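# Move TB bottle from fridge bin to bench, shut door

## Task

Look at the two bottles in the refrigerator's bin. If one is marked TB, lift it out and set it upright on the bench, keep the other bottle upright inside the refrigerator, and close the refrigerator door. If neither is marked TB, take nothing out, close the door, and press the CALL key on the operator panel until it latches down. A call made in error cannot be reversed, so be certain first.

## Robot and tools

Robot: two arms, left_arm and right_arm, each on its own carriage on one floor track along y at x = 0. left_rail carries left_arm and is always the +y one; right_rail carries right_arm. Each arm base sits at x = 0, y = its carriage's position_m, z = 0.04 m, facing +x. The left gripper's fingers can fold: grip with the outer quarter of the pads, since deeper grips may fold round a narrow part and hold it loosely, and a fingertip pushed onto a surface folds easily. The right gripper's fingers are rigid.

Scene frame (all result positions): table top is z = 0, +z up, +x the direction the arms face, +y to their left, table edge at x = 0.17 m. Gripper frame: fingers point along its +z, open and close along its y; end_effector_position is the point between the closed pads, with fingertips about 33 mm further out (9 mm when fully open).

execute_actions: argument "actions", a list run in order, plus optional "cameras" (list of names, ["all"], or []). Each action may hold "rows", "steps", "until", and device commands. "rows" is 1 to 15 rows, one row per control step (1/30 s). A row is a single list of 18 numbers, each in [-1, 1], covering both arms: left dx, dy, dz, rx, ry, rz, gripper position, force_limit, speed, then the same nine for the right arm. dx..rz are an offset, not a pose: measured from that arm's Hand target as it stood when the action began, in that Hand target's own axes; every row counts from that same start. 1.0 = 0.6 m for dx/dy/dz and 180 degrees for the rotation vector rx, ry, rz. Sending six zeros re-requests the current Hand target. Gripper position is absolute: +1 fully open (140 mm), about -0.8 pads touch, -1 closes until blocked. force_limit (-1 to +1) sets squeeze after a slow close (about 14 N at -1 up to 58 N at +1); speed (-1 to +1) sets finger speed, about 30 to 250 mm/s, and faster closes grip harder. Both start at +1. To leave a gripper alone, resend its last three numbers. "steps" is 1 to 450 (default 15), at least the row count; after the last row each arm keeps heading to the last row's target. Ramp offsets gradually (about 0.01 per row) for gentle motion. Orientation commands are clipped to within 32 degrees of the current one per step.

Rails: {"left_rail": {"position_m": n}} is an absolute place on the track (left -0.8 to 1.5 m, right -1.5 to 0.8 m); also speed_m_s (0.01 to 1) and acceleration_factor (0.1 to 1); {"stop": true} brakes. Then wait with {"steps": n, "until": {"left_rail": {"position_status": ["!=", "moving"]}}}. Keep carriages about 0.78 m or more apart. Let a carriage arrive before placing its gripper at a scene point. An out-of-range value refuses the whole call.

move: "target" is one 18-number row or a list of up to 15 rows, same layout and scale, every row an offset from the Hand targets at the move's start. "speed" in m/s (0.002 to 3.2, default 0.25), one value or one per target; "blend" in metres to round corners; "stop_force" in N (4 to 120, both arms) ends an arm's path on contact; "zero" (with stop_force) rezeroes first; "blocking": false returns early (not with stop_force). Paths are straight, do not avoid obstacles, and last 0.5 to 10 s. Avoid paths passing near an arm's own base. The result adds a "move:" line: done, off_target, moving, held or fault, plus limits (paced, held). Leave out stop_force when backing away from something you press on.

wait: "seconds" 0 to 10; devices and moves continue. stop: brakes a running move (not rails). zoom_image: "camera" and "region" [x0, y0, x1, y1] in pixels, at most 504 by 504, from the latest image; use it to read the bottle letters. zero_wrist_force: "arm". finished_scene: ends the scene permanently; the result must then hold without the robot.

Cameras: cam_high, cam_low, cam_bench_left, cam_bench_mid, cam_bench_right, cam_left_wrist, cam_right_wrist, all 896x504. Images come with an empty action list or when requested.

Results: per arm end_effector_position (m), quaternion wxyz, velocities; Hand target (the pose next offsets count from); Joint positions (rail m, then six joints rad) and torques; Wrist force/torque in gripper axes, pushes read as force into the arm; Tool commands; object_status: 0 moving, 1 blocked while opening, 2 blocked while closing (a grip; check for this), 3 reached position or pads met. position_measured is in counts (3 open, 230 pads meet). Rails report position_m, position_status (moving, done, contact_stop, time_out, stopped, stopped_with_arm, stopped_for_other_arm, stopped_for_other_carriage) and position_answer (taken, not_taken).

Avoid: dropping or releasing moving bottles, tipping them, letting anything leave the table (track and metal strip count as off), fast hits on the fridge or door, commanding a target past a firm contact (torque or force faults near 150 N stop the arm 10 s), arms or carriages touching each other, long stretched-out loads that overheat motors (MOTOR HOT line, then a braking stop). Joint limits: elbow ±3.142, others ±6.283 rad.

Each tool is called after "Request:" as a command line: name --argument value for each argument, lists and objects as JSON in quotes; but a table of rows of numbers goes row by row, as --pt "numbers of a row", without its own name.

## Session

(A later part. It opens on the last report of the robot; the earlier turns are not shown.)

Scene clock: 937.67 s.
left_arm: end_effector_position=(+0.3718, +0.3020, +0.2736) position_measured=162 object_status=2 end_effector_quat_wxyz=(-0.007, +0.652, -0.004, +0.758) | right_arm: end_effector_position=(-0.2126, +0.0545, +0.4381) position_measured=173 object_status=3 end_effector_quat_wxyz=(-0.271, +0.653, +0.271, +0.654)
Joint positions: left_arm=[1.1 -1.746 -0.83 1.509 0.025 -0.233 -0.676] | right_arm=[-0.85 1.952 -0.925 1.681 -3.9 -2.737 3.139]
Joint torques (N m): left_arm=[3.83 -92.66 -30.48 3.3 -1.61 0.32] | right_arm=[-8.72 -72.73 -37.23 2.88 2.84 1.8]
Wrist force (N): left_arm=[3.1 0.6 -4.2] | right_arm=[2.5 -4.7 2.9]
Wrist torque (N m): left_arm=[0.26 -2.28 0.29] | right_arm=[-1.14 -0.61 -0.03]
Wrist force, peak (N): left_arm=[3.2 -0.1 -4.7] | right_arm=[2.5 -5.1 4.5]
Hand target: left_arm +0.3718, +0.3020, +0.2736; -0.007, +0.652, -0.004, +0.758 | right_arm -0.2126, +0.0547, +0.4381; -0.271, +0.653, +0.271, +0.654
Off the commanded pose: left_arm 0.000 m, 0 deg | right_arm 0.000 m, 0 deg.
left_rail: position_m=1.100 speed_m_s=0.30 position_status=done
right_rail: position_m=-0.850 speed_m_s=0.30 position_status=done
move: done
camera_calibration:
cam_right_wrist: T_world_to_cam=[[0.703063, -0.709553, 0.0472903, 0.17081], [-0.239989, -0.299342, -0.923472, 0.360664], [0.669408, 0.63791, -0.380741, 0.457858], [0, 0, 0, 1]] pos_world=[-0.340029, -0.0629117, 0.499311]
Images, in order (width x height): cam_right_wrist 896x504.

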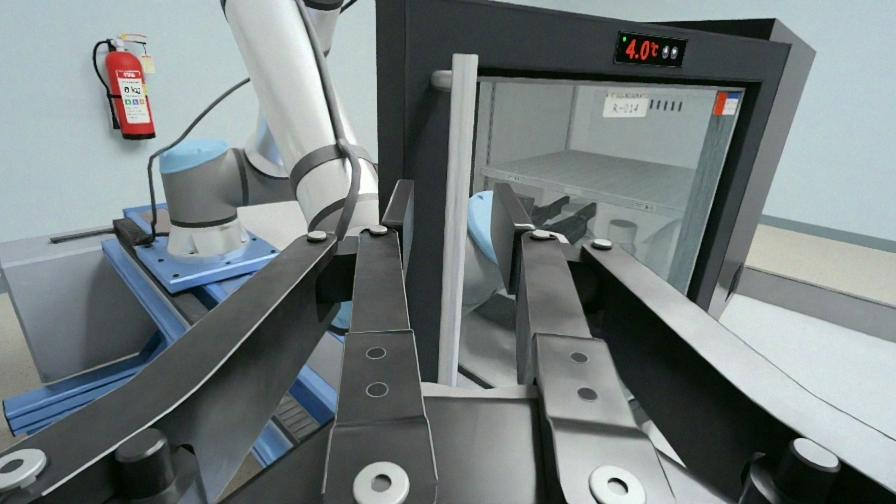

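Request:
move --pt "0 0 0 0 0 0 -0.98 0.8 -1 0 0.006 0.1473 0 0 0 -0.35 -1 -1" --pt "0 0 0 0 0 0 -0.98 0.8 -1 0 0.1055 0.0562 0 0 0 -0.35 -1 -1" --pt "0 0 0 0 0 0 -0.98 0.8 -1 0 0.2068 -0.0205 0 0 0 -0.35 -1 -1" --pt "0 0 0 0 0 0 -0.98 0.8 -1 0 0.3195 -0.0788 0 0 0 -0.35 -1 -1" --speed '[0.1,0.06,0.08,0.08]' --blend '[0,0.015,0.015,0]' --cameras '["cam_right_wrist","cam_bench_right"]'

Scene clock: 962.67 s.
left_arm: end_effector_position=(+0.3718, +0.3020, +0.2736) position_measured=162 object_status=2 end_effector_quat_wxyz=(-0.007, +0.652, -0.004, +0.758) | right_arm: end_effector_position=(-0.1104, -0.1141, +0.4381) position_measured=173 object_status=3 end_effector_quat_wxyz=(-0.271, +0.653, +0.271, +0.654)
Joint positions: left_arm=[1.1 -1.746 -0.83 1.509 0.025 -0.233 -0.676] | right_arm=[-0.85 1.897 -1.156 2.101 -4.089 -2.682 3.139]
Joint torques (N m): left_arm=[0.51 -91.99 -30.5 3.35 -1.27 0.28] | right_arm=[14.92 -82.78 -15.19 -3.9 -1.72 -2.56]
Wrist force (N): left_arm=[3.0 0.1 -4.5] | right_arm=[3.4 -5.2 2.7]
Wrist torque (N m): left_arm=[0.15 -2.26 0.28] | right_arm=[-1.27 -0.81 -0.02]
Wrist force, peak (N): left_arm=[3.3 0.1 -4.8] | right_arm=[2.2 -9.7 4.7]
Hand target: left_arm +0.3718, +0.3020, +0.2736; -0.007, +0.652, -0.004, +0.758 | right_arm -0.1104, -0.1143, +0.4381; -0.271, +0.653, +0.271, +0.654
Off the commanded pose: left_arm 0.000 m, 0 deg | right_arm 0.000 m, 0 deg.
left_rail: position_m=1.100 speed_m_s=0.30 position_status=done
right_rail: position_m=-0.850 speed_m_s=0.30 position_status=done
move: done
camera_calibration:
cam_right_wrist: T_world_to_cam=[[0.703046, -0.709574, 0.047226, -0.0206505], [-0.240038, -0.299292, -0.923475, 0.334723], [0.669408, 0.63791, -0.380741, 0.496996], [0, 0, 0, 1]] pos_world=[-0.237829, -0.231512, 0.499311]
Images, in order (width x height): cam_bench_right 896x504, cam_right_wrist 896x504.

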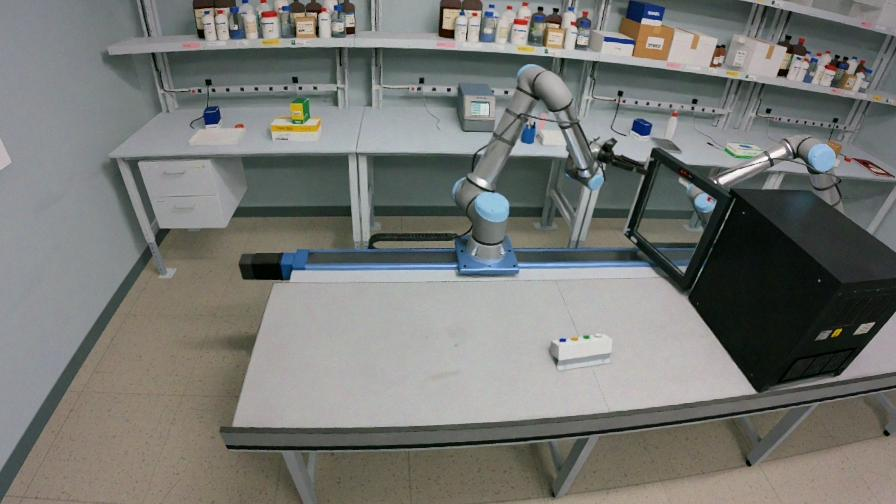

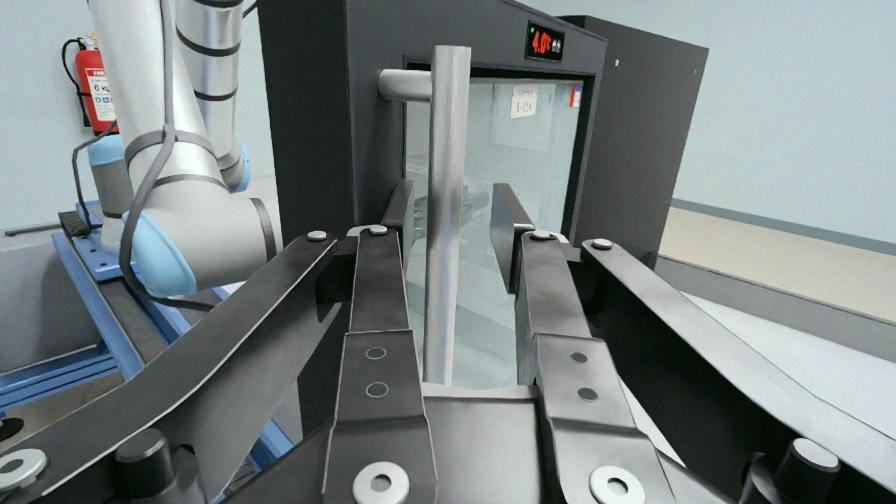

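Request:
move --pt "0.0058 0 -0.034 0 0.0356 0 -0.98 0.8 -1 0 0 0 0 0 0 -0.35 -1 -1" --pt "0.0077 0 -0.0732 0 0.0744 0 -0.98 0.8 -1 0 0 0 0 0 0 -0.35 -1 -1" --pt "0.0035 0 -0.1163 0 0.1189 0 -0.98 0.8 -1 0 0 0 0 0 0 -0.35 -1 -1" --speed 0.06 --blend '[0.008,0.008,0]' --cameras '["cam_right_wrist","cam_left_wrist"]'

Scene clock: 981.17 s.
left_arm: end_effector_position=(+0.3026, +0.3018, +0.2652) position_measured=162 object_status=2 end_effector_quat_wxyz=(-0.006, +0.500, -0.005, +0.866) | right_arm: end_effector_position=(-0.1104, -0.1143, +0.4381) position_measured=173 object_status=3 end_effector_quat_wxyz=(-0.271, +0.653, +0.271, +0.654)
Joint positions: left_arm=[1.1 -1.782 -0.589 1.429 0.388 -0.559 -1.155] | right_arm=[-0.85 1.897 -1.156 2.102 -4.089 -2.682 3.139]
Joint torques (N m): left_arm=[-10.3 -85.51 -33.12 7.82 -4.96 -2.12] | right_arm=[14.65 -78.43 -17.36 -4.38 2.94 -3.04]
Wrist force (N): left_arm=[4.4 1.4 -1.1] | right_arm=[3.5 -5.0 2.4]
Wrist torque (N m): left_arm=[0.49 -1.97 0.20] | right_arm=[-1.24 -0.83 -0.02]
Wrist force, peak (N): left_arm=[2.9 1.1 -5.5] | right_arm=[3.7 -5.4 3.2]
Hand target: left_arm +0.3025, +0.3018, +0.2652; -0.006, +0.500, -0.005, +0.866 | right_arm -0.1104, -0.1143, +0.4381; -0.271, +0.653, +0.271, +0.654
Off the commanded pose: left_arm 0.000 m, 0 deg | right_arm 0.000 m, 0 deg.
left_rail: position_m=1.100 speed_m_s=0.30 position_status=done
right_rail: position_m=-0.850 speed_m_s=0.30 position_status=done
move: done
camera_calibration:
cam_left_wrist: T_world_to_cam=[[0.0333351, -0.998825, -0.0351774, 0.316862], [0.169143, 0.0403273, -0.984766, 0.197082], [0.985028, 0.0268773, 0.170288, -0.169573], [0, 0, 0, 1]] pos_world=[0.123137, 0.313099, 0.234102]
cam_right_wrist: T_world_to_cam=[[0.703111, -0.709508, 0.0472634, -0.0208506], [-0.239969, -0.299323, -0.923483, 0.334701], [0.669365, 0.637969, -0.380717, 0.497048], [0, 0, 0, 1]] pos_world=[-0.237729, -0.231712, 0.499311]
Images, in order (width x height): cam_left_wrist 896x504, cam_right_wrist 896x504.

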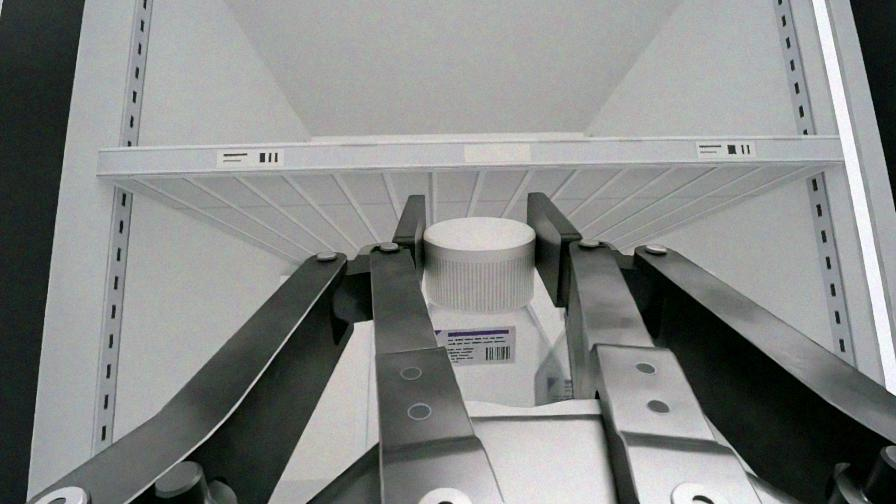

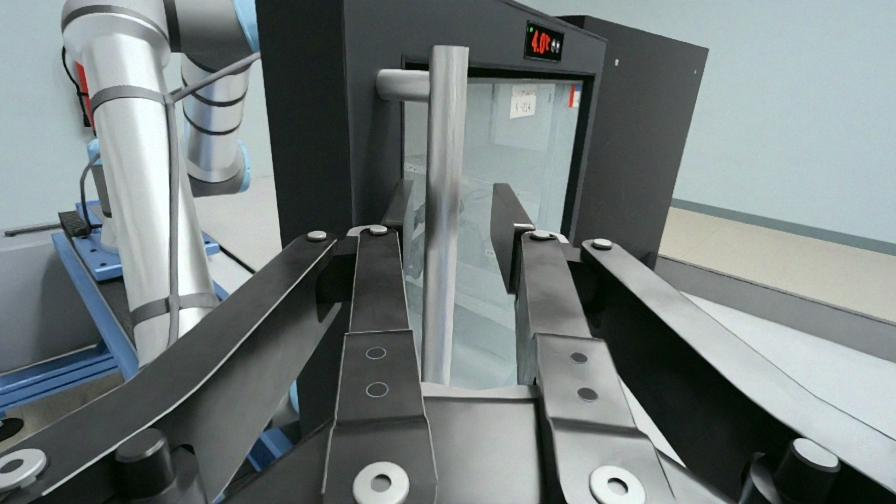

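Request:
move --target '[0.0678,0,0.0392,0,0,0,-0.98,0.8,-1,0,0,0,0,0,0,-0.35,-1,-1]' --speed 0.04 --stop_force 8

Request:
move --target '[-0.0,0,-0.0,0,0,0,-0.98,0.8,-1,0,0,0,0,0,0,-0.35,-1,-1]' --speed 0.04 --cameras '["cam_left_wrist"]'

Scene clock: 1003.93 s.
left_arm: end_effector_position=(+0.3025, +0.3011, +0.3122) position_measured=162 object_status=2 end_effector_quat_wxyz=(-0.006, +0.500, -0.005, +0.866) | right_arm: end_effector_position=(-0.1104, -0.1143, +0.4381) position_measured=173 object_status=3 end_effector_quat_wxyz=(-0.271, +0.653, +0.271, +0.654)
Joint positions: left_arm=[1.1 -1.781 -0.644 1.436 0.437 -0.559 -1.155] | right_arm=[-0.85 1.897 -1.156 2.102 -4.089 -2.682 3.139]
Joint torques (N m): left_arm=[12.98 -118.51 -22.37 8.96 -1.11 -2.2] | right_arm=[8.49 -79.59 -16.32 -4.86 3.04 -2.86]
Wrist force (N): left_arm=[2.5 1.0 -8.2] | right_arm=[3.2 -5.0 3.0]
Wrist torque (N m): left_arm=[0.34 -2.31 0.28] | right_arm=[-1.24 -0.77 -0.02]
Wrist force, peak (N): left_arm=[3.1 1.0 -9.5] | right_arm=[3.5 -5.5 3.1]
Hand target: left_arm +0.3025, +0.3011, +0.3122; -0.006, +0.500, -0.005, +0.866 | right_arm -0.1104, -0.1143, +0.4381; -0.271, +0.653, +0.271, +0.654
Off the commanded pose: left_arm 0.000 m, 0 deg | right_arm 0.000 m, 0 deg.
left_rail: position_m=1.100 speed_m_s=0.30 position_status=done
right_rail: position_m=-0.850 speed_m_s=0.30 position_status=done
move: done

Scene clock: 1004.43 s.
left_arm: end_effector_position=(+0.3025, +0.3011, +0.3122) position_measured=162 object_status=2 end_effector_quat_wxyz=(-0.006, +0.500, -0.005, +0.866) | right_arm: end_effector_position=(-0.1104, -0.1143, +0.4381) position_measured=173 object_status=3 end_effector_quat_wxyz=(-0.271, +0.653, +0.271, +0.654)
Joint positions: left_arm=[1.1 -1.781 -0.644 1.436 0.437 -0.559 -1.155] | right_arm=[-0.85 1.897 -1.156 2.102 -4.089 -2.682 3.139]
Joint torques (N m): left_arm=[14.78 -119.05 -21.69 9.04 -1.49 -1.71] | right_arm=[8.33 -76.8 -15.49 -4.31 3.25 -2.73]
Wrist force (N): left_arm=[2.4 0.8 -8.5] | right_arm=[3.3 -4.8 2.7]
Wrist torque (N m): left_arm=[0.29 -2.28 0.28] | right_arm=[-1.20 -0.78 -0.02]
Wrist force, peak (N): left_arm=[2.9 1.2 -8.6] | right_arm=[3.5 -5.3 3.0]
Hand target: left_arm +0.3025, +0.3011, +0.3122; -0.006, +0.500, -0.005, +0.866 | right_arm -0.1104, -0.1143, +0.4381; -0.271, +0.653, +0.271, +0.654
Off the commanded pose: left_arm 0.000 m, 0 deg | right_arm 0.000 m, 0 deg.
left_rail: position_m=1.100 speed_m_s=0.30 position_status=done
right_rail: position_m=-0.850 speed_m_s=0.30 position_status=done
move: done
camera_calibration:
cam_left_wrist: T_world_to_cam=[[0.0333536, -0.998825, -0.0351626, 0.317806], [0.169645, 0.0403295, -0.98468, 0.243208], [0.984941, 0.0268775, 0.17079, -0.17767], [0, 0, 0, 1]] pos_world=[0.123135, 0.312399, 0.281001]
Images, in order (width x height): cam_left_wrist 896x504.

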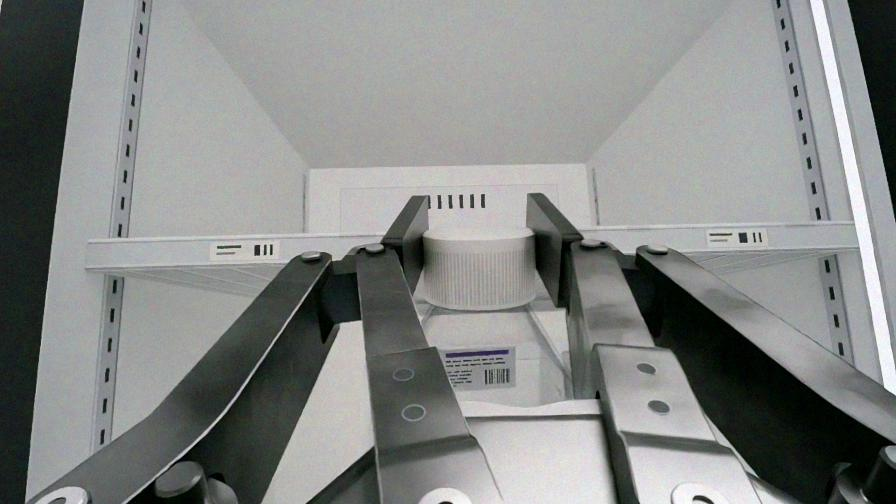

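Request:
move --pt "0.0188 0 0.0108 0 0 0 -0.98 0.8 -1 0 0 0 0 0 0 -0.35 -1 -1" --pt "0.1355 0 -0.1913 0 0 0 -0.98 0.8 -1 0 0 0 0 0 0 -0.35 -1 -1" --speed '[0.03,0.05]' --stop_force 8 --cameras '["cam_left_wrist","cam_right_wrist"]'

Scene clock: 1028.47 s.
left_arm: end_effector_position=(+0.1625, +0.3002, +0.3252) position_measured=233 object_status=3 end_effector_quat_wxyz=(-0.006, +0.500, -0.005, +0.866) | right_arm: end_effector_position=(-0.1104, -0.1143, +0.4381) position_measured=173 object_status=3 end_effector_quat_wxyz=(-0.271, +0.653, +0.271, +0.654)
Joint positions: left_arm=[1.1 -1.952 -0.687 1.437 0.252 -0.635 -0.883] | right_arm=[-0.85 1.897 -1.156 2.102 -4.089 -2.682 3.139]
Joint torques (N m): left_arm=[-11.39 -113.42 -34.44 1.76 -3.69 1.85] | right_arm=[5.13 -76.45 -17.42 -4.1 2.59 -2.66]
Wrist force (N): left_arm=[6.3 0.8 -4.2] | right_arm=[3.7 -5.0 2.8]
Wrist torque (N m): left_arm=[0.29 -2.09 0.04] | right_arm=[-1.24 -0.87 -0.02]
Wrist force, peak (N): left_arm=[2.8 1.0 -8.7] | right_arm=[3.4 -5.7 2.8]
Hand target: left_arm +0.1625, +0.3002, +0.3252; -0.006, +0.500, -0.005, +0.866 | right_arm -0.1104, -0.1143, +0.4381; -0.271, +0.653, +0.271, +0.654
Off the commanded pose: left_arm 0.000 m, 0 deg | right_arm 0.000 m, 0 deg.
left_rail: position_m=1.100 speed_m_s=0.30 position_status=done
right_rail: position_m=-0.850 speed_m_s=0.30 position_status=done
move: done
camera_calibration:
cam_left_wrist: T_world_to_cam=[[0.0333536, -0.998825, -0.0351626, 0.321937], [0.169645, 0.0403295, -0.98468, 0.279817], [0.984941, 0.0268775, 0.17079, -0.0418727], [0, 0, 0, 1]] pos_world=[-0.016965, 0.311399, 0.294001]
cam_right_wrist: T_world_to_cam=[[0.703111, -0.709508, 0.0472634, -0.0208506], [-0.239969, -0.299323, -0.923483, 0.334701], [0.669365, 0.637969, -0.380717, 0.497048], [0, 0, 0, 1]] pos_world=[-0.237729, -0.231712, 0.499311]
Images, in order (width x height): cam_left_wrist 896x504, cam_right_wrist 896x504.

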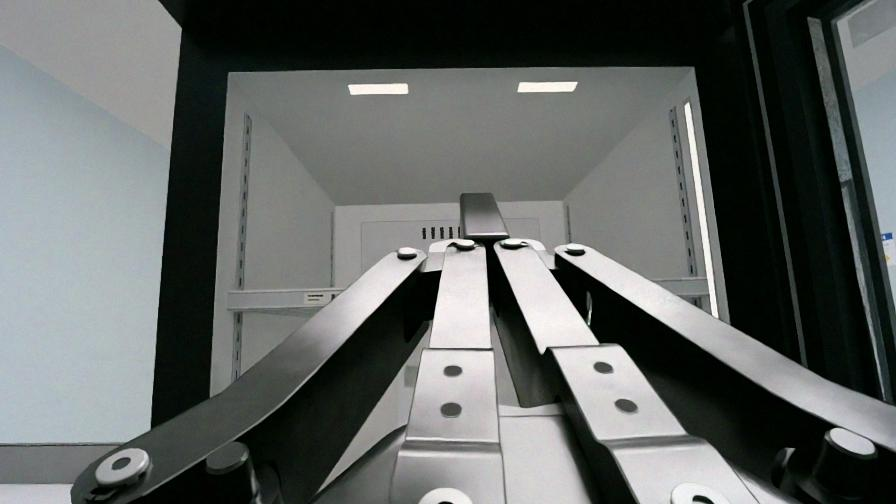

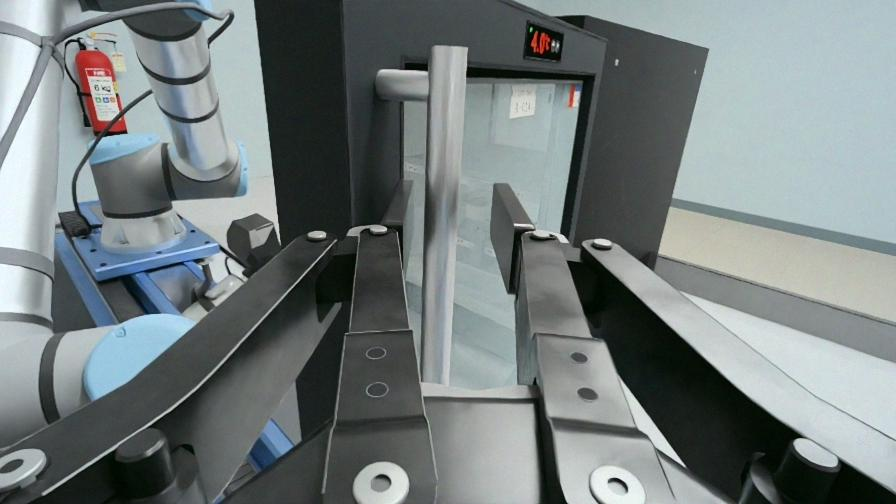

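Request:
move --target '[0.04,0,-0.055,0,-0.22,0,-0.05,-1,0,0,0,0,0,0,0,-0.35,-1,-1]' --speed 0.25 --cameras '["cam_left_wrist"]'

Request:
zoom_image --camera "cam_left_wrist" --region '[270, 20, 730, 400]'

Scene clock: 1039.97 s.
left_arm: end_effector_position=(+0.1219, +0.2999, +0.3295) position_measured=135 object_status=3 end_effector_quat_wxyz=(-0.007, +0.764, -0.003, +0.645) | right_arm: end_effector_position=(-0.1104, -0.1143, +0.4381) position_measured=173 object_status=3 end_effector_quat_wxyz=(-0.271, +0.653, +0.271, +0.654)
Joint positions: left_arm=[1.1 -2.042 -1.117 1.614 -0.848 -0.506 0.325] | right_arm=[-0.85 1.897 -1.156 2.102 -4.089 -2.682 3.139]
Joint torques (N m): left_arm=[12.38 -95.81 -34.83 -3.19 -0.96 1.83] | right_arm=[-1.2 -77.54 -16.96 -4.07 2.5 -2.65]
Wrist force (N): left_arm=[6.4 0.7 -3.9] | right_arm=[3.4 -5.1 2.8]
Wrist torque (N m): left_arm=[0.26 -2.01 0.04] | right_arm=[-1.25 -0.81 -0.03]
Wrist force, peak (N): left_arm=[6.9 0.7 -4.2] | right_arm=[3.7 -5.3 3.2]
Hand target: left_arm +0.1219, +0.2999, +0.3295; -0.007, +0.764, -0.003, +0.645 | right_arm -0.1104, -0.1143, +0.4381; -0.271, +0.653, +0.271, +0.654
Off the commanded pose: left_arm 0.000 m, 0 deg | right_arm 0.000 m, 0 deg.
left_rail: position_m=1.100 speed_m_s=0.30 position_status=done
right_rail: position_m=-0.850 speed_m_s=0.30 position_status=done
move: done
camera_calibration:
cam_left_wrist: T_world_to_cam=[[0.0140779, -0.998728, -0.048423, 0.329852], [-0.497082, 0.0350293, -0.866996, 0.335062], [0.867589, 0.0362757, -0.495957, 0.228547], [0, 0, 0, 1]] pos_world=[-0.0363757, 0.309405, 0.419819]
Images, in order (width x height): cam_left_wrist 896x504.

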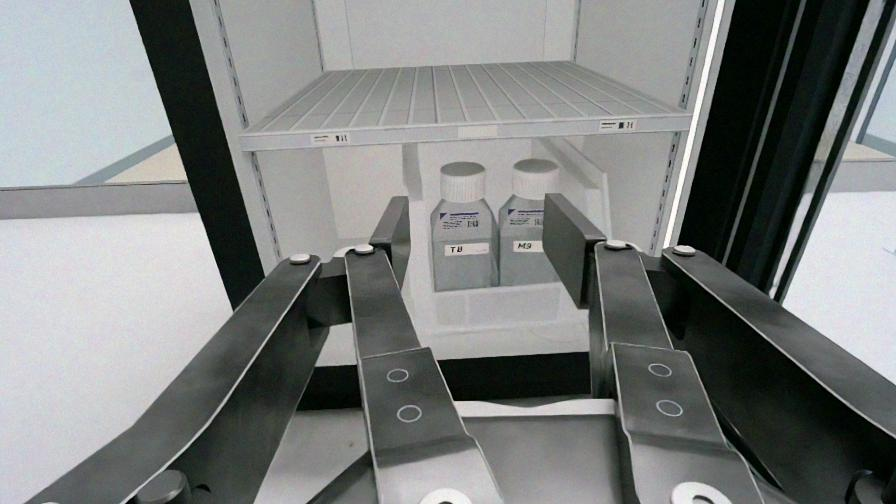

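Scaled by 1.096 from the camera's 896x504 image, which has a finer 1280x720 frame.

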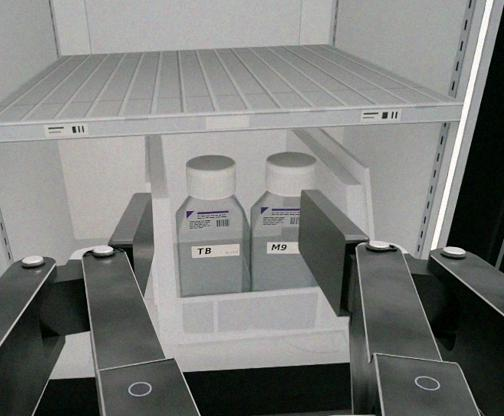

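Request:
move --target '[-0.0502,-0.003,0.2008,0,0,0,-0.11,-1,-1,0,0,0,0,0,0,-0.35,-1,-1]' --speed 0.15 --cameras '["cam_left_wrist"]'

Request:
zoom_image --camera "cam_left_wrist" --region '[330, 80, 630, 330]'

Scene clock: 1074.57 s.
left_arm: end_effector_position=(+0.2356, +0.3030, +0.2797) position_measured=143 object_status=3 end_effector_quat_wxyz=(-0.007, +0.764, -0.003, +0.645) | right_arm: end_effector_position=(-0.1104, -0.1143, +0.4381) position_measured=173 object_status=3 end_effector_quat_wxyz=(-0.271, +0.653, +0.271, +0.654)
Joint positions: left_arm=[1.1 -1.913 -1.121 1.734 -1.07 -0.387 0.444] | right_arm=[-0.85 1.897 -1.156 2.102 -4.089 -2.682 3.139]
Joint torques (N m): left_arm=[14.99 -92.37 -32.21 -4.3 3.79 2.64] | right_arm=[0.04 -75.79 -17.23 -3.91 2.84 -2.6]
Wrist force (N): left_arm=[6.0 0.6 -4.2] | right_arm=[3.2 -5.0 2.7]
Wrist torque (N m): left_arm=[0.26 -1.96 0.08] | right_arm=[-1.23 -0.78 -0.02]
Wrist force, peak (N): left_arm=[6.8 0.6 -5.4] | right_arm=[3.6 -5.3 3.1]
Hand target: left_arm +0.2357, +0.3030, +0.2798; -0.007, +0.764, -0.003, +0.645 | right_arm -0.1104, -0.1143, +0.4381; -0.271, +0.653, +0.271, +0.654
Off the commanded pose: left_arm 0.000 m, 0 deg | right_arm 0.000 m, 0 deg.
left_rail: position_m=1.100 speed_m_s=0.30 position_status=done
right_rail: position_m=-0.850 speed_m_s=0.30 position_status=done
move: done
camera_calibration:
cam_left_wrist: T_world_to_cam=[[0.0140236, -0.998724, -0.0485098, 0.329071], [-0.497201, 0.0351267, -0.866924, 0.348244], [0.867522, 0.0362765, -0.496074, 0.105136], [0, 0, 0, 1]] pos_world=[0.0773248, 0.312604, 0.370019]
Images, in order (width x height): cam_left_wrist 896x504.

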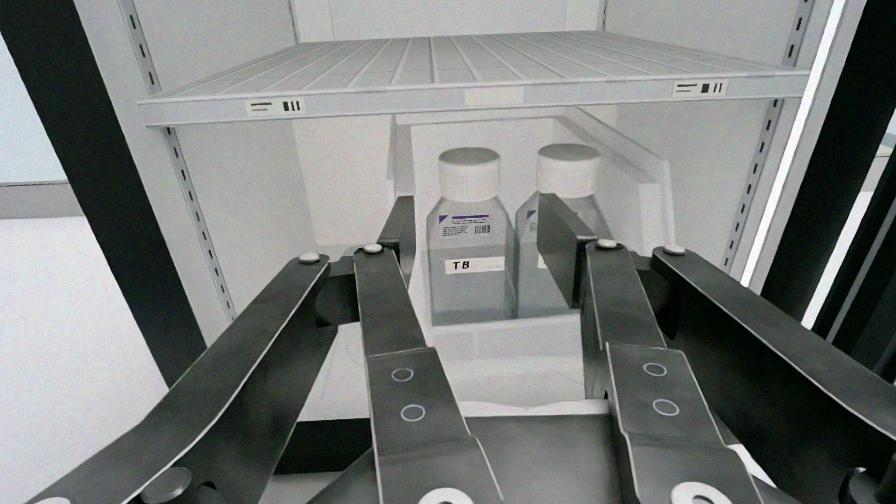

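Scaled by 1.680 from the camera's 896x504 image, which has a finer 1280x720 frame.

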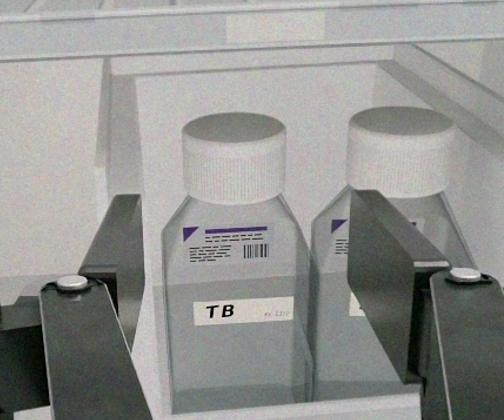

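Request:
move --target '[0.0007,0.0033,0.2556,0,0,0,-0.11,-1,-1,0,0,0,0,0,0,-0.35,-1,-1]' --speed 0.06 --stop_force 8 --cameras '["cam_left_wrist"]'

Request:
zoom_image --camera "cam_left_wrist" --region '[350, 100, 620, 350]'

Scene clock: 1093.93 s.
left_arm: end_effector_position=(+0.3870, +0.3022, +0.2545) position_measured=143 object_status=3 end_effector_quat_wxyz=(-0.007, +0.764, -0.003, +0.645) | right_arm: end_effector_position=(-0.1104, -0.1143, +0.4381) position_measured=173 object_status=3 end_effector_quat_wxyz=(-0.271, +0.653, +0.271, +0.654)
Joint positions: left_arm=[1.1 -1.726 -1.119 1.841 -1.529 -0.233 0.809] | right_arm=[-0.85 1.897 -1.156 2.102 -4.089 -2.682 3.139]
Joint torques (N m): left_arm=[11.83 -91.47 -30.75 -6.42 4.66 2.2] | right_arm=[3.64 -73.27 -18.3 -4.06 2.77 -2.89]
Wrist force (N): left_arm=[6.4 0.4 -4.3] | right_arm=[3.5 -5.4 2.8]
Wrist torque (N m): left_arm=[0.20 -1.98 0.06] | right_arm=[-1.31 -0.82 -0.02]
Wrist force, peak (N): left_arm=[6.5 0.6 -4.8] | right_arm=[3.6 -5.5 3.0]
Hand target: left_arm +0.3870, +0.3022, +0.2545; -0.007, +0.764, -0.003, +0.645 | right_arm -0.1104, -0.1143, +0.4381; -0.271, +0.653, +0.271, +0.654
Off the commanded pose: left_arm 0.000 m, 0 deg | right_arm 0.000 m, 0 deg.
left_rail: position_m=1.100 speed_m_s=0.30 position_status=done
right_rail: position_m=-0.850 speed_m_s=0.30 position_status=done
move: done
camera_calibration:
cam_left_wrist: T_world_to_cam=[[0.0140174, -0.998724, -0.0485124, 0.324929], [-0.497276, 0.0351288, -0.866881, 0.401703], [0.867479, 0.0362754, -0.496149, -0.0386434], [0, 0, 0, 1]] pos_world=[0.228725, 0.311804, 0.344819]
Images, in order (width x height): cam_left_wrist 896x504.

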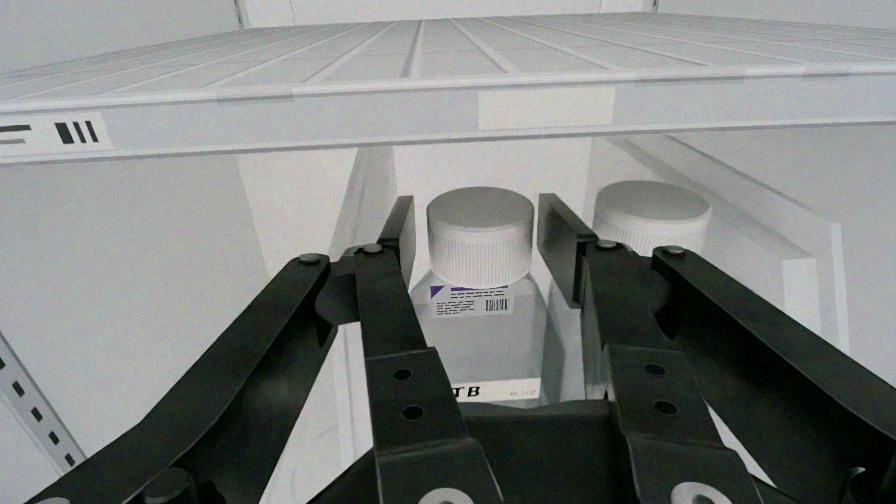

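Scaled by 1.867 from the camera's 896x504 image, which has a finer 1280x720 frame.

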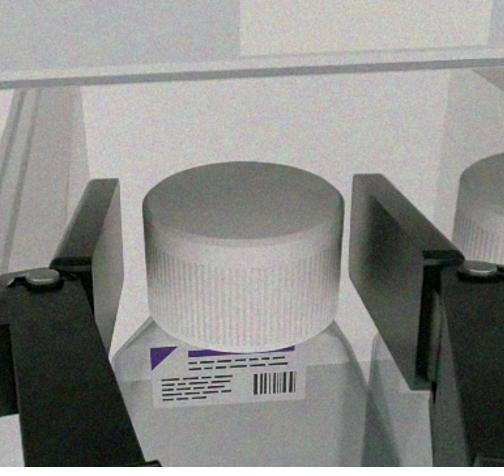

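Request:
execute_actions --actions '[{"rows":[[0,0.0022,-0.005,0,0,0,-0.11,-1,-1,0,0,0,0,0,0,-0.35,-1,-1]],"steps":20},{"rows":[[0,0,0,0,0,0,-1,0.8,-0.1,0,0,0,0,0,0,-0.35,-1,-1]],"steps":60}]' --cameras '["cam_left_wrist"]'

Scene clock: 1106.63 s.
left_arm: end_effector_position=(+0.3840, +0.3009, +0.2550) position_measured=162 object_status=2 end_effector_quat_wxyz=(-0.007, +0.764, -0.003, +0.645) | right_arm: end_effector_position=(-0.1104, -0.1143, +0.4381) position_measured=173 object_status=3 end_effector_quat_wxyz=(-0.271, +0.653, +0.271, +0.654)
Joint positions: left_arm=[1.1 -1.729 -1.118 1.836 -1.515 -0.236 0.798] | right_arm=[-0.85 1.897 -1.156 2.102 -4.089 -2.682 3.139]
Joint torques (N m): left_arm=[-2.46 -62.61 -28.51 0.56 -0.13 -1.36] | right_arm=[1.22 -75.91 -17.21 -3.42 2.63 -2.61]
Wrist force (N): left_arm=[9.2 1.5 -5.9] | right_arm=[3.6 -4.9 3.0]
Wrist torque (N m): left_arm=[0.04 -1.90 -0.06] | right_arm=[-1.20 -0.85 -0.02]
Wrist force, peak (N): left_arm=[9.9 1.5 -6.2] | right_arm=[3.6 -5.5 3.1]
Hand target: left_arm +0.3840, +0.3009, +0.2550; -0.007, +0.764, -0.003, +0.645 | right_arm -0.1104, -0.1143, +0.4381; -0.271, +0.653, +0.271, +0.654
Off the commanded pose: left_arm 0.000 m, 0 deg | right_arm 0.000 m, 0 deg.
left_rail: position_m=1.100 speed_m_s=0.30 position_status=done
right_rail: position_m=-0.850 speed_m_s=0.30 position_status=done
camera_calibration:
cam_left_wrist: T_world_to_cam=[[0.0139804, -0.998731, -0.0483761, 0.323561], [-0.497273, 0.035029, -0.866887, 0.400726], [0.867482, 0.0361756, -0.496152, -0.0357106], [0, 0, 0, 1]] pos_world=[0.225725, 0.310405, 0.345319]
Images, in order (width x height): cam_left_wrist 896x504.

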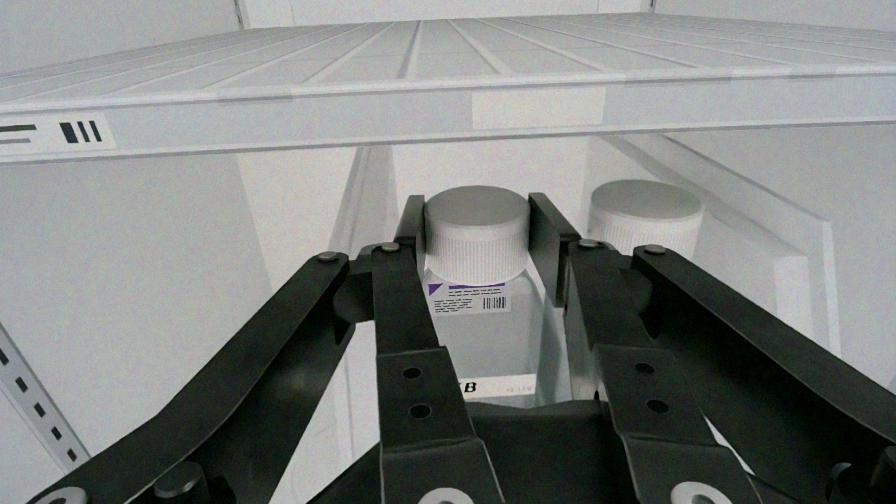

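Request:
move --pt "0.023 0 -0.0039 0 0 0 -1 0.8 -0.1 0 0 0 0 0 0 -0.35 -1 -1" --pt "0.0155 0 -0.0495 0 0.0556 0 -1 0.8 -0.1 0 0 0 0 0 0 -0.35 -1 -1" --pt "0.001 0 -0.094 0 0.1111 0 -1 0.8 -0.1 0 0 0 0 0 0 -0.35 -1 -1" --pt "-0.02 0 -0.1355 0 0.1667 0 -1 0.8 -0.1 0 0 0 0 0 0 -0.35 -1 -1" --speed 0.06 --blend '[0.0,0.008,0.008,0]' --cameras '["cam_left_wrist"]'

Scene clock: 1139.83 s.
left_arm: end_effector_position=(+0.3019, +0.3004, +0.2568) position_measured=162 object_status=2 end_effector_quat_wxyz=(-0.006, +0.571, -0.005, +0.821) | right_arm: end_effector_position=(-0.1104, -0.1143, +0.4381) position_measured=173 object_status=3 end_effector_quat_wxyz=(-0.271, +0.653, +0.271, +0.654)
Joint positions: left_arm=[1.1 -1.812 -0.681 1.464 0.217 -0.427 -0.94] | right_arm=[-0.85 1.897 -1.156 2.102 -4.089 -2.682 3.139]
Joint torques (N m): left_arm=[-10.08 -87.43 -35.25 8.67 -5.73 -2.26] | right_arm=[-0.24 -76.64 -17.16 -3.97 2.48 -2.78]
Wrist force (N): left_arm=[2.9 0.5 -5.5] | right_arm=[3.4 -5.1 2.6]
Wrist torque (N m): left_arm=[0.24 -2.45 0.30] | right_arm=[-1.24 -0.81 -0.03]
Wrist force, peak (N): left_arm=[9.8 1.2 -6.1] | right_arm=[3.8 -5.4 2.9]
Hand target: left_arm +0.3018, +0.3004, +0.2568; -0.006, +0.571, -0.005, +0.821 | right_arm -0.1104, -0.1143, +0.4381; -0.271, +0.653, +0.271, +0.654
Off the commanded pose: left_arm 0.000 m, 0 deg | right_arm 0.000 m, 0 deg.
left_rail: position_m=1.100 speed_m_s=0.30 position_status=done
right_rail: position_m=-0.850 speed_m_s=0.30 position_status=done
move: done
camera_calibration:
cam_left_wrist: T_world_to_cam=[[0.0296097, -0.998776, -0.0396321, 0.317418], [0.00276277, 0.0397311, -0.999207, 0.243086], [0.999558, 0.0294767, 0.00393581, -0.129824], [0, 0, 0, 1]] pos_world=[0.119697, 0.311198, 0.255984]
Images, in order (width x height): cam_left_wrist 896x504.

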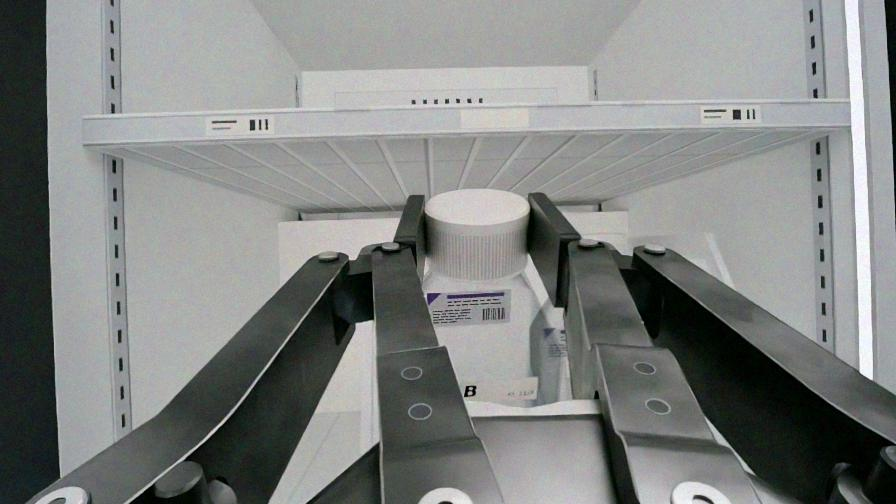

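Request:
move --pt "0.0258 0 -0.0365 0 0.0556 0 -1 0.8 -0.1 0 0 0 0 0 0 -0.35 -1 -1" --pt "0.0827 0 -0.0172 0 0.0556 0 -1 0.8 -0.1 0 0 0 0 0 0 -0.35 -1 -1" --speed 0.05 --cameras '["cam_left_wrist"]'

Request:
zoom_image --camera "cam_left_wrist" --region '[350, 160, 620, 430]'

Scene clock: 1155.60 s.
left_arm: end_effector_position=(+0.2749, +0.2996, +0.2994) position_measured=162 object_status=2 end_effector_quat_wxyz=(-0.006, +0.497, -0.005, +0.868) | right_arm: end_effector_position=(-0.1104, -0.1143, +0.4381) position_measured=173 object_status=3 end_effector_quat_wxyz=(-0.271, +0.653, +0.271, +0.654)
Joint positions: left_arm=[1.1 -1.814 -0.632 1.435 0.384 -0.577 -1.104] | right_arm=[-0.85 1.897 -1.156 2.102 -4.089 -2.682 3.139]
Joint torques (N m): left_arm=[-11.65 -119.18 -21.14 8.76 -5.3 1.88] | right_arm=[-1.03 -76.06 -17.31 -3.71 2.5 -2.69]
Wrist force (N): left_arm=[3.3 0.9 -5.6] | right_arm=[3.3 -4.9 2.5]
Wrist torque (N m): left_arm=[0.31 -2.45 0.03] | right_arm=[-1.21 -0.78 -0.02]
Wrist force, peak (N): left_arm=[3.0 1.7 -5.8] | right_arm=[3.9 -5.3 2.7]
Hand target: left_arm +0.2749, +0.2996, +0.2997; -0.006, +0.497, -0.005, +0.868 | right_arm -0.1104, -0.1143, +0.4381; -0.271, +0.653, +0.271, +0.654
Off the commanded pose: left_arm 0.000 m, 0 deg | right_arm 0.000 m, 0 deg.
left_rail: position_m=1.100 speed_m_s=0.30 position_status=done
right_rail: position_m=-0.850 speed_m_s=0.30 position_status=done
move: done
camera_calibration:
cam_left_wrist: T_world_to_cam=[[0.0335091, -0.998827, -0.0349401, 0.316653], [0.176752, 0.0403312, -0.983429, 0.233008], [0.983685, 0.0267781, 0.177896, -0.149954], [0, 0, 0, 1]] pos_world=[0.095712, 0.3109, 0.266887]
Images, in order (width x height): cam_left_wrist 896x504.

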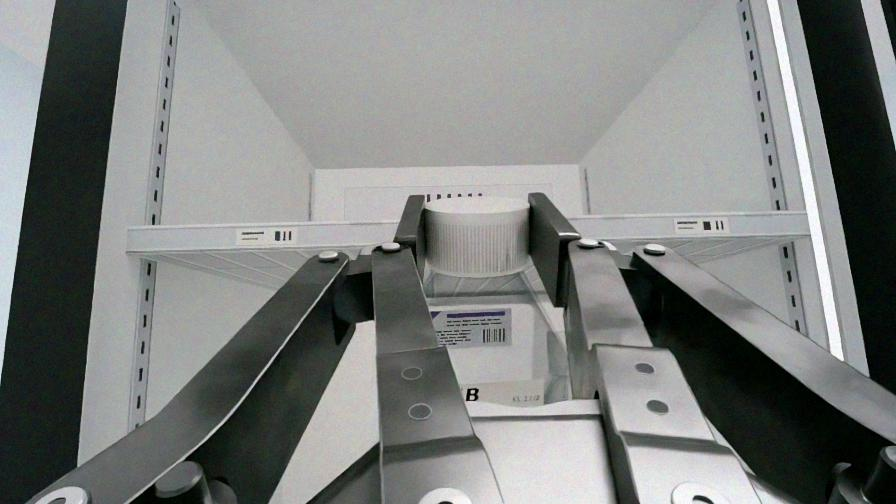

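Scaled by 1.867 from the camera's 896x504 image, which has a finer 1280x720 frame.

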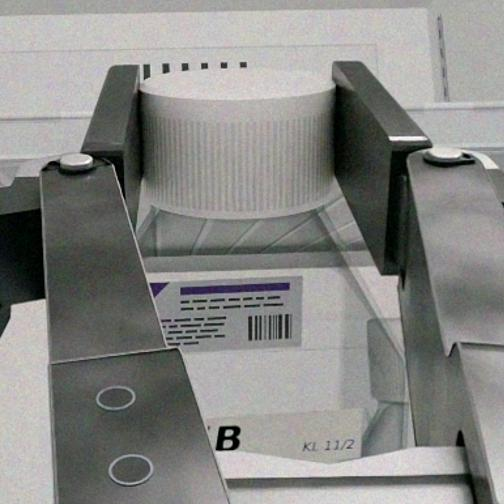

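Request:
move --pt "0.0312 0 -0.0207 0 0 0 -1 0.8 -0.1 0 0 0 0 0 0 -0.35 -1 -1" --pt "0.1683 0 -0.192 0 0 0 -1 0.8 -0.1 0 0 0 0 0 0 -0.35 -1 -1" --speed 0.05 --stop_force 6 --cameras '["cam_left_wrist","cam_right_wrist"]'

Scene clock: 1176.17 s.
left_arm: end_effector_position=(+0.1244, +0.2984, +0.3285) position_measured=162 object_status=2 end_effector_quat_wxyz=(-0.006, +0.497, -0.005, +0.868) | right_arm: end_effector_position=(-0.1104, -0.1143, +0.4381) position_measured=173 object_status=3 end_effector_quat_wxyz=(-0.271, +0.653, +0.271, +0.654)
Joint positions: left_arm=[1.1 -1.994 -0.685 1.421 0.228 -0.664 -0.831] | right_arm=[-0.85 1.897 -1.156 2.102 -4.089 -2.682 3.139]
Joint torques (N m): left_arm=[-10.04 -115.49 -37.14 3.26 -4.98 1.75] | right_arm=[-2.18 -73.86 -18.65 -3.54 2.19 -2.36]
Wrist force (N): left_arm=[3.1 1.0 -5.6] | right_arm=[3.4 -5.1 2.6]
Wrist torque (N m): left_arm=[0.35 -2.41 0.04] | right_arm=[-1.26 -0.81 -0.02]
Wrist force, peak (N): left_arm=[3.4 0.6 -6.4] | right_arm=[3.7 -5.4 2.9]
Hand target: left_arm +0.1244, +0.2984, +0.3285; -0.006, +0.497, -0.005, +0.868 | right_arm -0.1104, -0.1143, +0.4381; -0.271, +0.653, +0.271, +0.654
Off the commanded pose: left_arm 0.000 m, 0 deg | right_arm 0.000 m, 0 deg.
left_rail: position_m=1.100 speed_m_s=0.30 position_status=done
right_rail: position_m=-0.850 speed_m_s=0.30 position_status=done
move: done
camera_calibration:
cam_left_wrist: T_world_to_cam=[[0.0335091, -0.998827, -0.0349401, 0.321514], [0.176752, 0.0403312, -0.983429, 0.288276], [0.983685, 0.0267781, 0.177896, -0.00705398], [0, 0, 0, 1]] pos_world=[-0.054788, 0.3097, 0.295987]
cam_right_wrist: T_world_to_cam=[[0.703111, -0.709508, 0.0472634, -0.0208506], [-0.239969, -0.299323, -0.923483, 0.334701], [0.669365, 0.637969, -0.380717, 0.497048], [0, 0, 0, 1]] pos_world=[-0.237729, -0.231712, 0.499311]
Images, in order (width x height): cam_left_wrist 896x504, cam_right_wrist 896x504.

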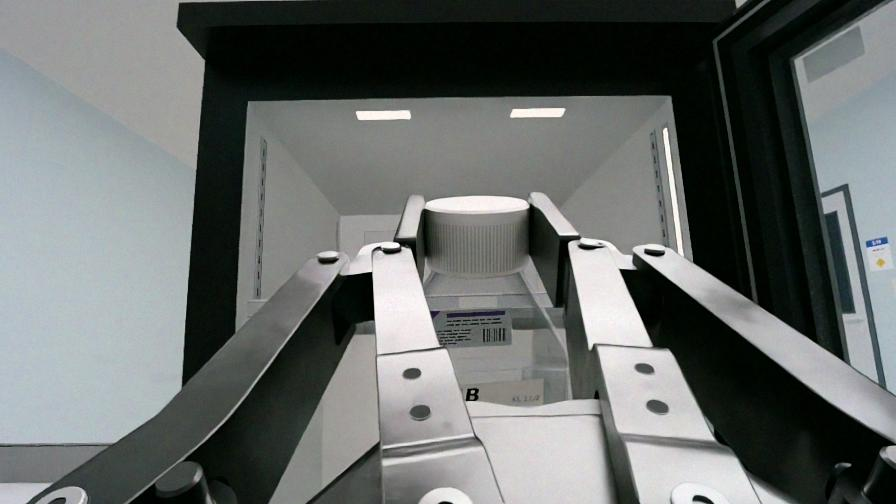

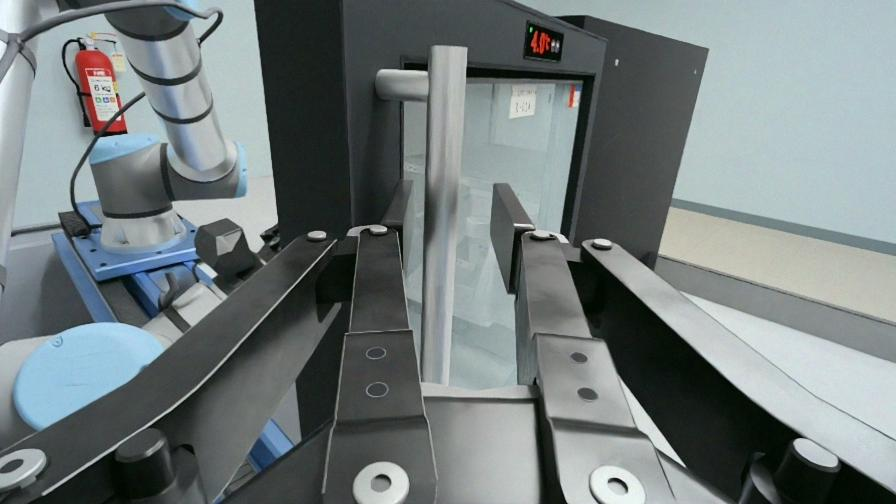

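Request:
zoom_image --camera "cam_left_wrist" --region '[400, 170, 560, 300]'

Scaled by 3.150 from the camera's 896x504 image, which has a finer 1280x720 frame.

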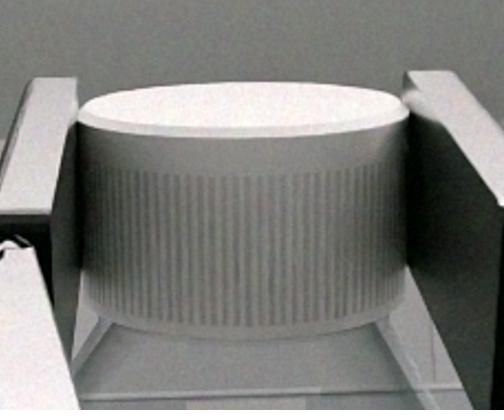

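Request:
execute_actions --actions '[{"left_rail":{"position_m":1.5,"speed_m_s":0.25,"acceleration_factor":0.2},"steps":150,"until":{"left_rail":{"position_status":["!=","moving"]}}}]'

Request:
move --target '[-0.3622,-0.036,0.359,0,-0.144,0,-1,0.8,-0.1,0,0,0,0,0,0,-0.35,-1,-1]' --speed 0.12 --cameras '["cam_left_wrist","cam_bench_left","cam_high"]'

Scene clock: 1209.97 s.
left_arm: end_effector_position=(+0.1244, +0.6981, +0.3285) position_measured=162 object_status=2 end_effector_quat_wxyz=(-0.006, +0.497, -0.005, +0.868) | right_arm: end_effector_position=(-0.1104, -0.1143, +0.4381) position_measured=173 object_status=3 end_effector_quat_wxyz=(-0.271, +0.653, +0.271, +0.654)
Joint positions: left_arm=[1.5 -1.994 -0.685 1.421 0.228 -0.664 -0.831] | right_arm=[-0.85 1.897 -1.156 2.102 -4.089 -2.682 3.139]
Joint torques (N m): left_arm=[-3.28 -114.26 -29.79 5.44 -1.9 1.74] | right_arm=[0.81 -73.84 -16.83 -3.38 2.72 -2.2]
Wrist force (N): left_arm=[3.3 0.7 -5.9] | right_arm=[3.1 -5.1 2.9]
Wrist torque (N m): left_arm=[0.28 -2.43 0.03] | right_arm=[-1.25 -0.74 -0.03]
Wrist force, peak (N): left_arm=[4.6 3.2 -6.2] | right_arm=[3.6 -5.3 2.9]
Hand target: left_arm +0.1244, +0.6981, +0.3285; -0.006, +0.497, -0.005, +0.868 | right_arm -0.1104, -0.1143, +0.4381; -0.271, +0.653, +0.271, +0.654
Tool commands: left_gripper/position=-1.0 left_gripper/force_limit=+0.8 left_gripper/speed=-0.1 right_gripper/position=-0.35 right_gripper/force_limit=-1.0 right_gripper/speed=-1.0
Off the commanded pose: left_arm 0.000 m, 0 deg | right_arm 0.000 m, 0 deg.
left_rail: position_m=1.500 speed_m_s=0.25 position_status=done
right_rail: position_m=-0.850 speed_m_s=0.30 position_status=done

Scene clock: 1213.47 s.
left_arm: end_effector_position=(+0.4201, +0.7224, +0.2504) position_measured=162 object_status=2 end_effector_quat_wxyz=(-0.007, +0.679, -0.004, +0.734) | right_arm: end_effector_position=(-0.1104, -0.1143, +0.4381) position_measured=173 object_status=3 end_effector_quat_wxyz=(-0.271, +0.653, +0.271, +0.654)
Joint positions: left_arm=[1.5 -1.692 -0.881 1.581 -0.137 -0.148 -0.543] | right_arm=[-0.85 1.897 -1.156 2.102 -4.089 -2.682 3.139]
Joint torques (N m): left_arm=[11.15 -106.97 -26.34 0.21 0.35 1.64] | right_arm=[-1.15 -73.27 -17.39 -3.58 2.47 -2.31]
Wrist force (N): left_arm=[2.4 0.5 -3.9] | right_arm=[3.3 -5.1 2.7]
Wrist torque (N m): left_arm=[0.24 -2.09 0.06] | right_arm=[-1.25 -0.79 -0.02]
Wrist force, peak (N): left_arm=[4.4 0.9 -7.1] | right_arm=[3.6 -5.2 3.1]
Hand target: left_arm +0.4201, +0.7224, +0.2504; -0.007, +0.679, -0.004, +0.734 | right_arm -0.1104, -0.1143, +0.4381; -0.271, +0.653, +0.271, +0.654
Off the commanded pose: left_arm 0.000 m, 0 deg | right_arm 0.000 m, 0 deg.
left_rail: position_m=1.500 speed_m_s=0.25 position_status=done
right_rail: position_m=-0.850 speed_m_s=0.30 position_status=done
move: done
camera_calibration:
cam_left_wrist: T_world_to_cam=[[0.021745, -0.998737, -0.0452922, 0.739918], [-0.270663, 0.0377302, -0.961934, 0.326601], [0.962428, 0.0331762, -0.269501, -0.179019], [0, 0, 0, 1]] pos_world=[0.244602, 0.7326, 0.299435]
Images, in order (width x height): cam_high 896x504, cam_bench_left 896x504, cam_left_wrist 896x504.

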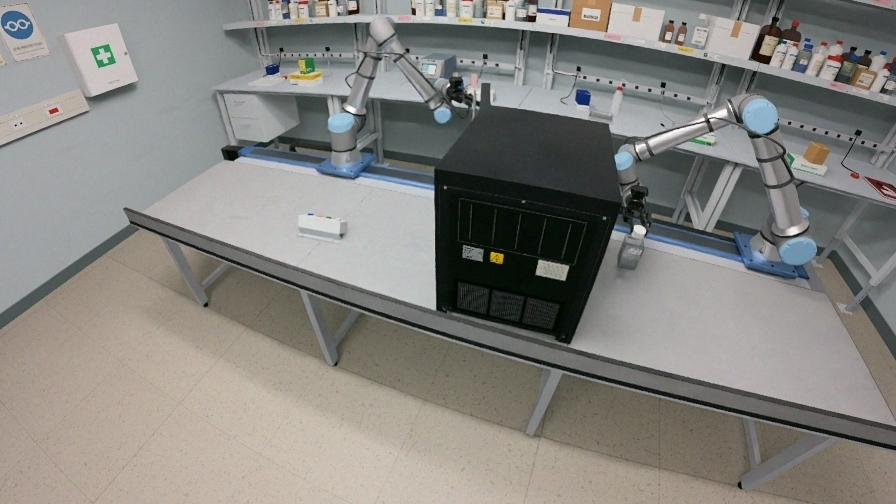

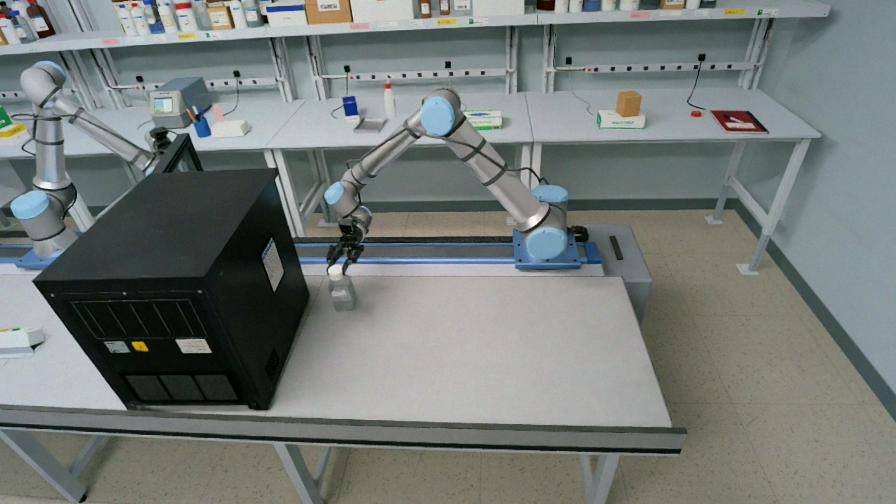

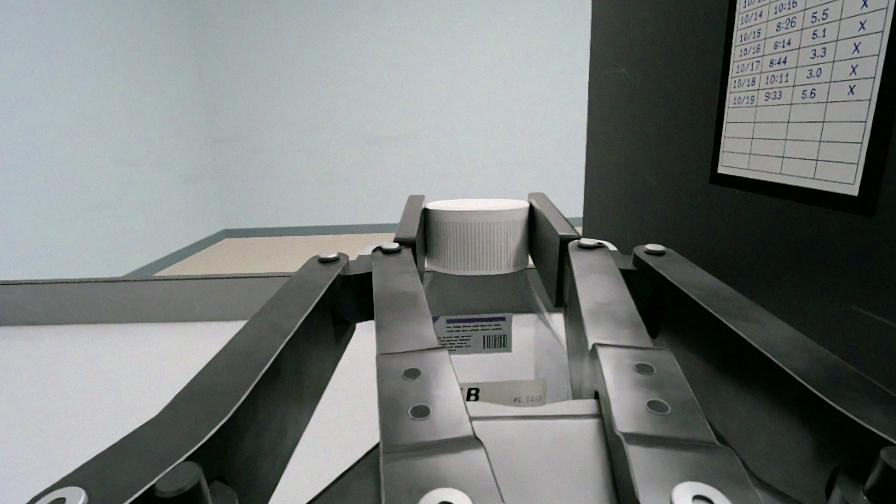

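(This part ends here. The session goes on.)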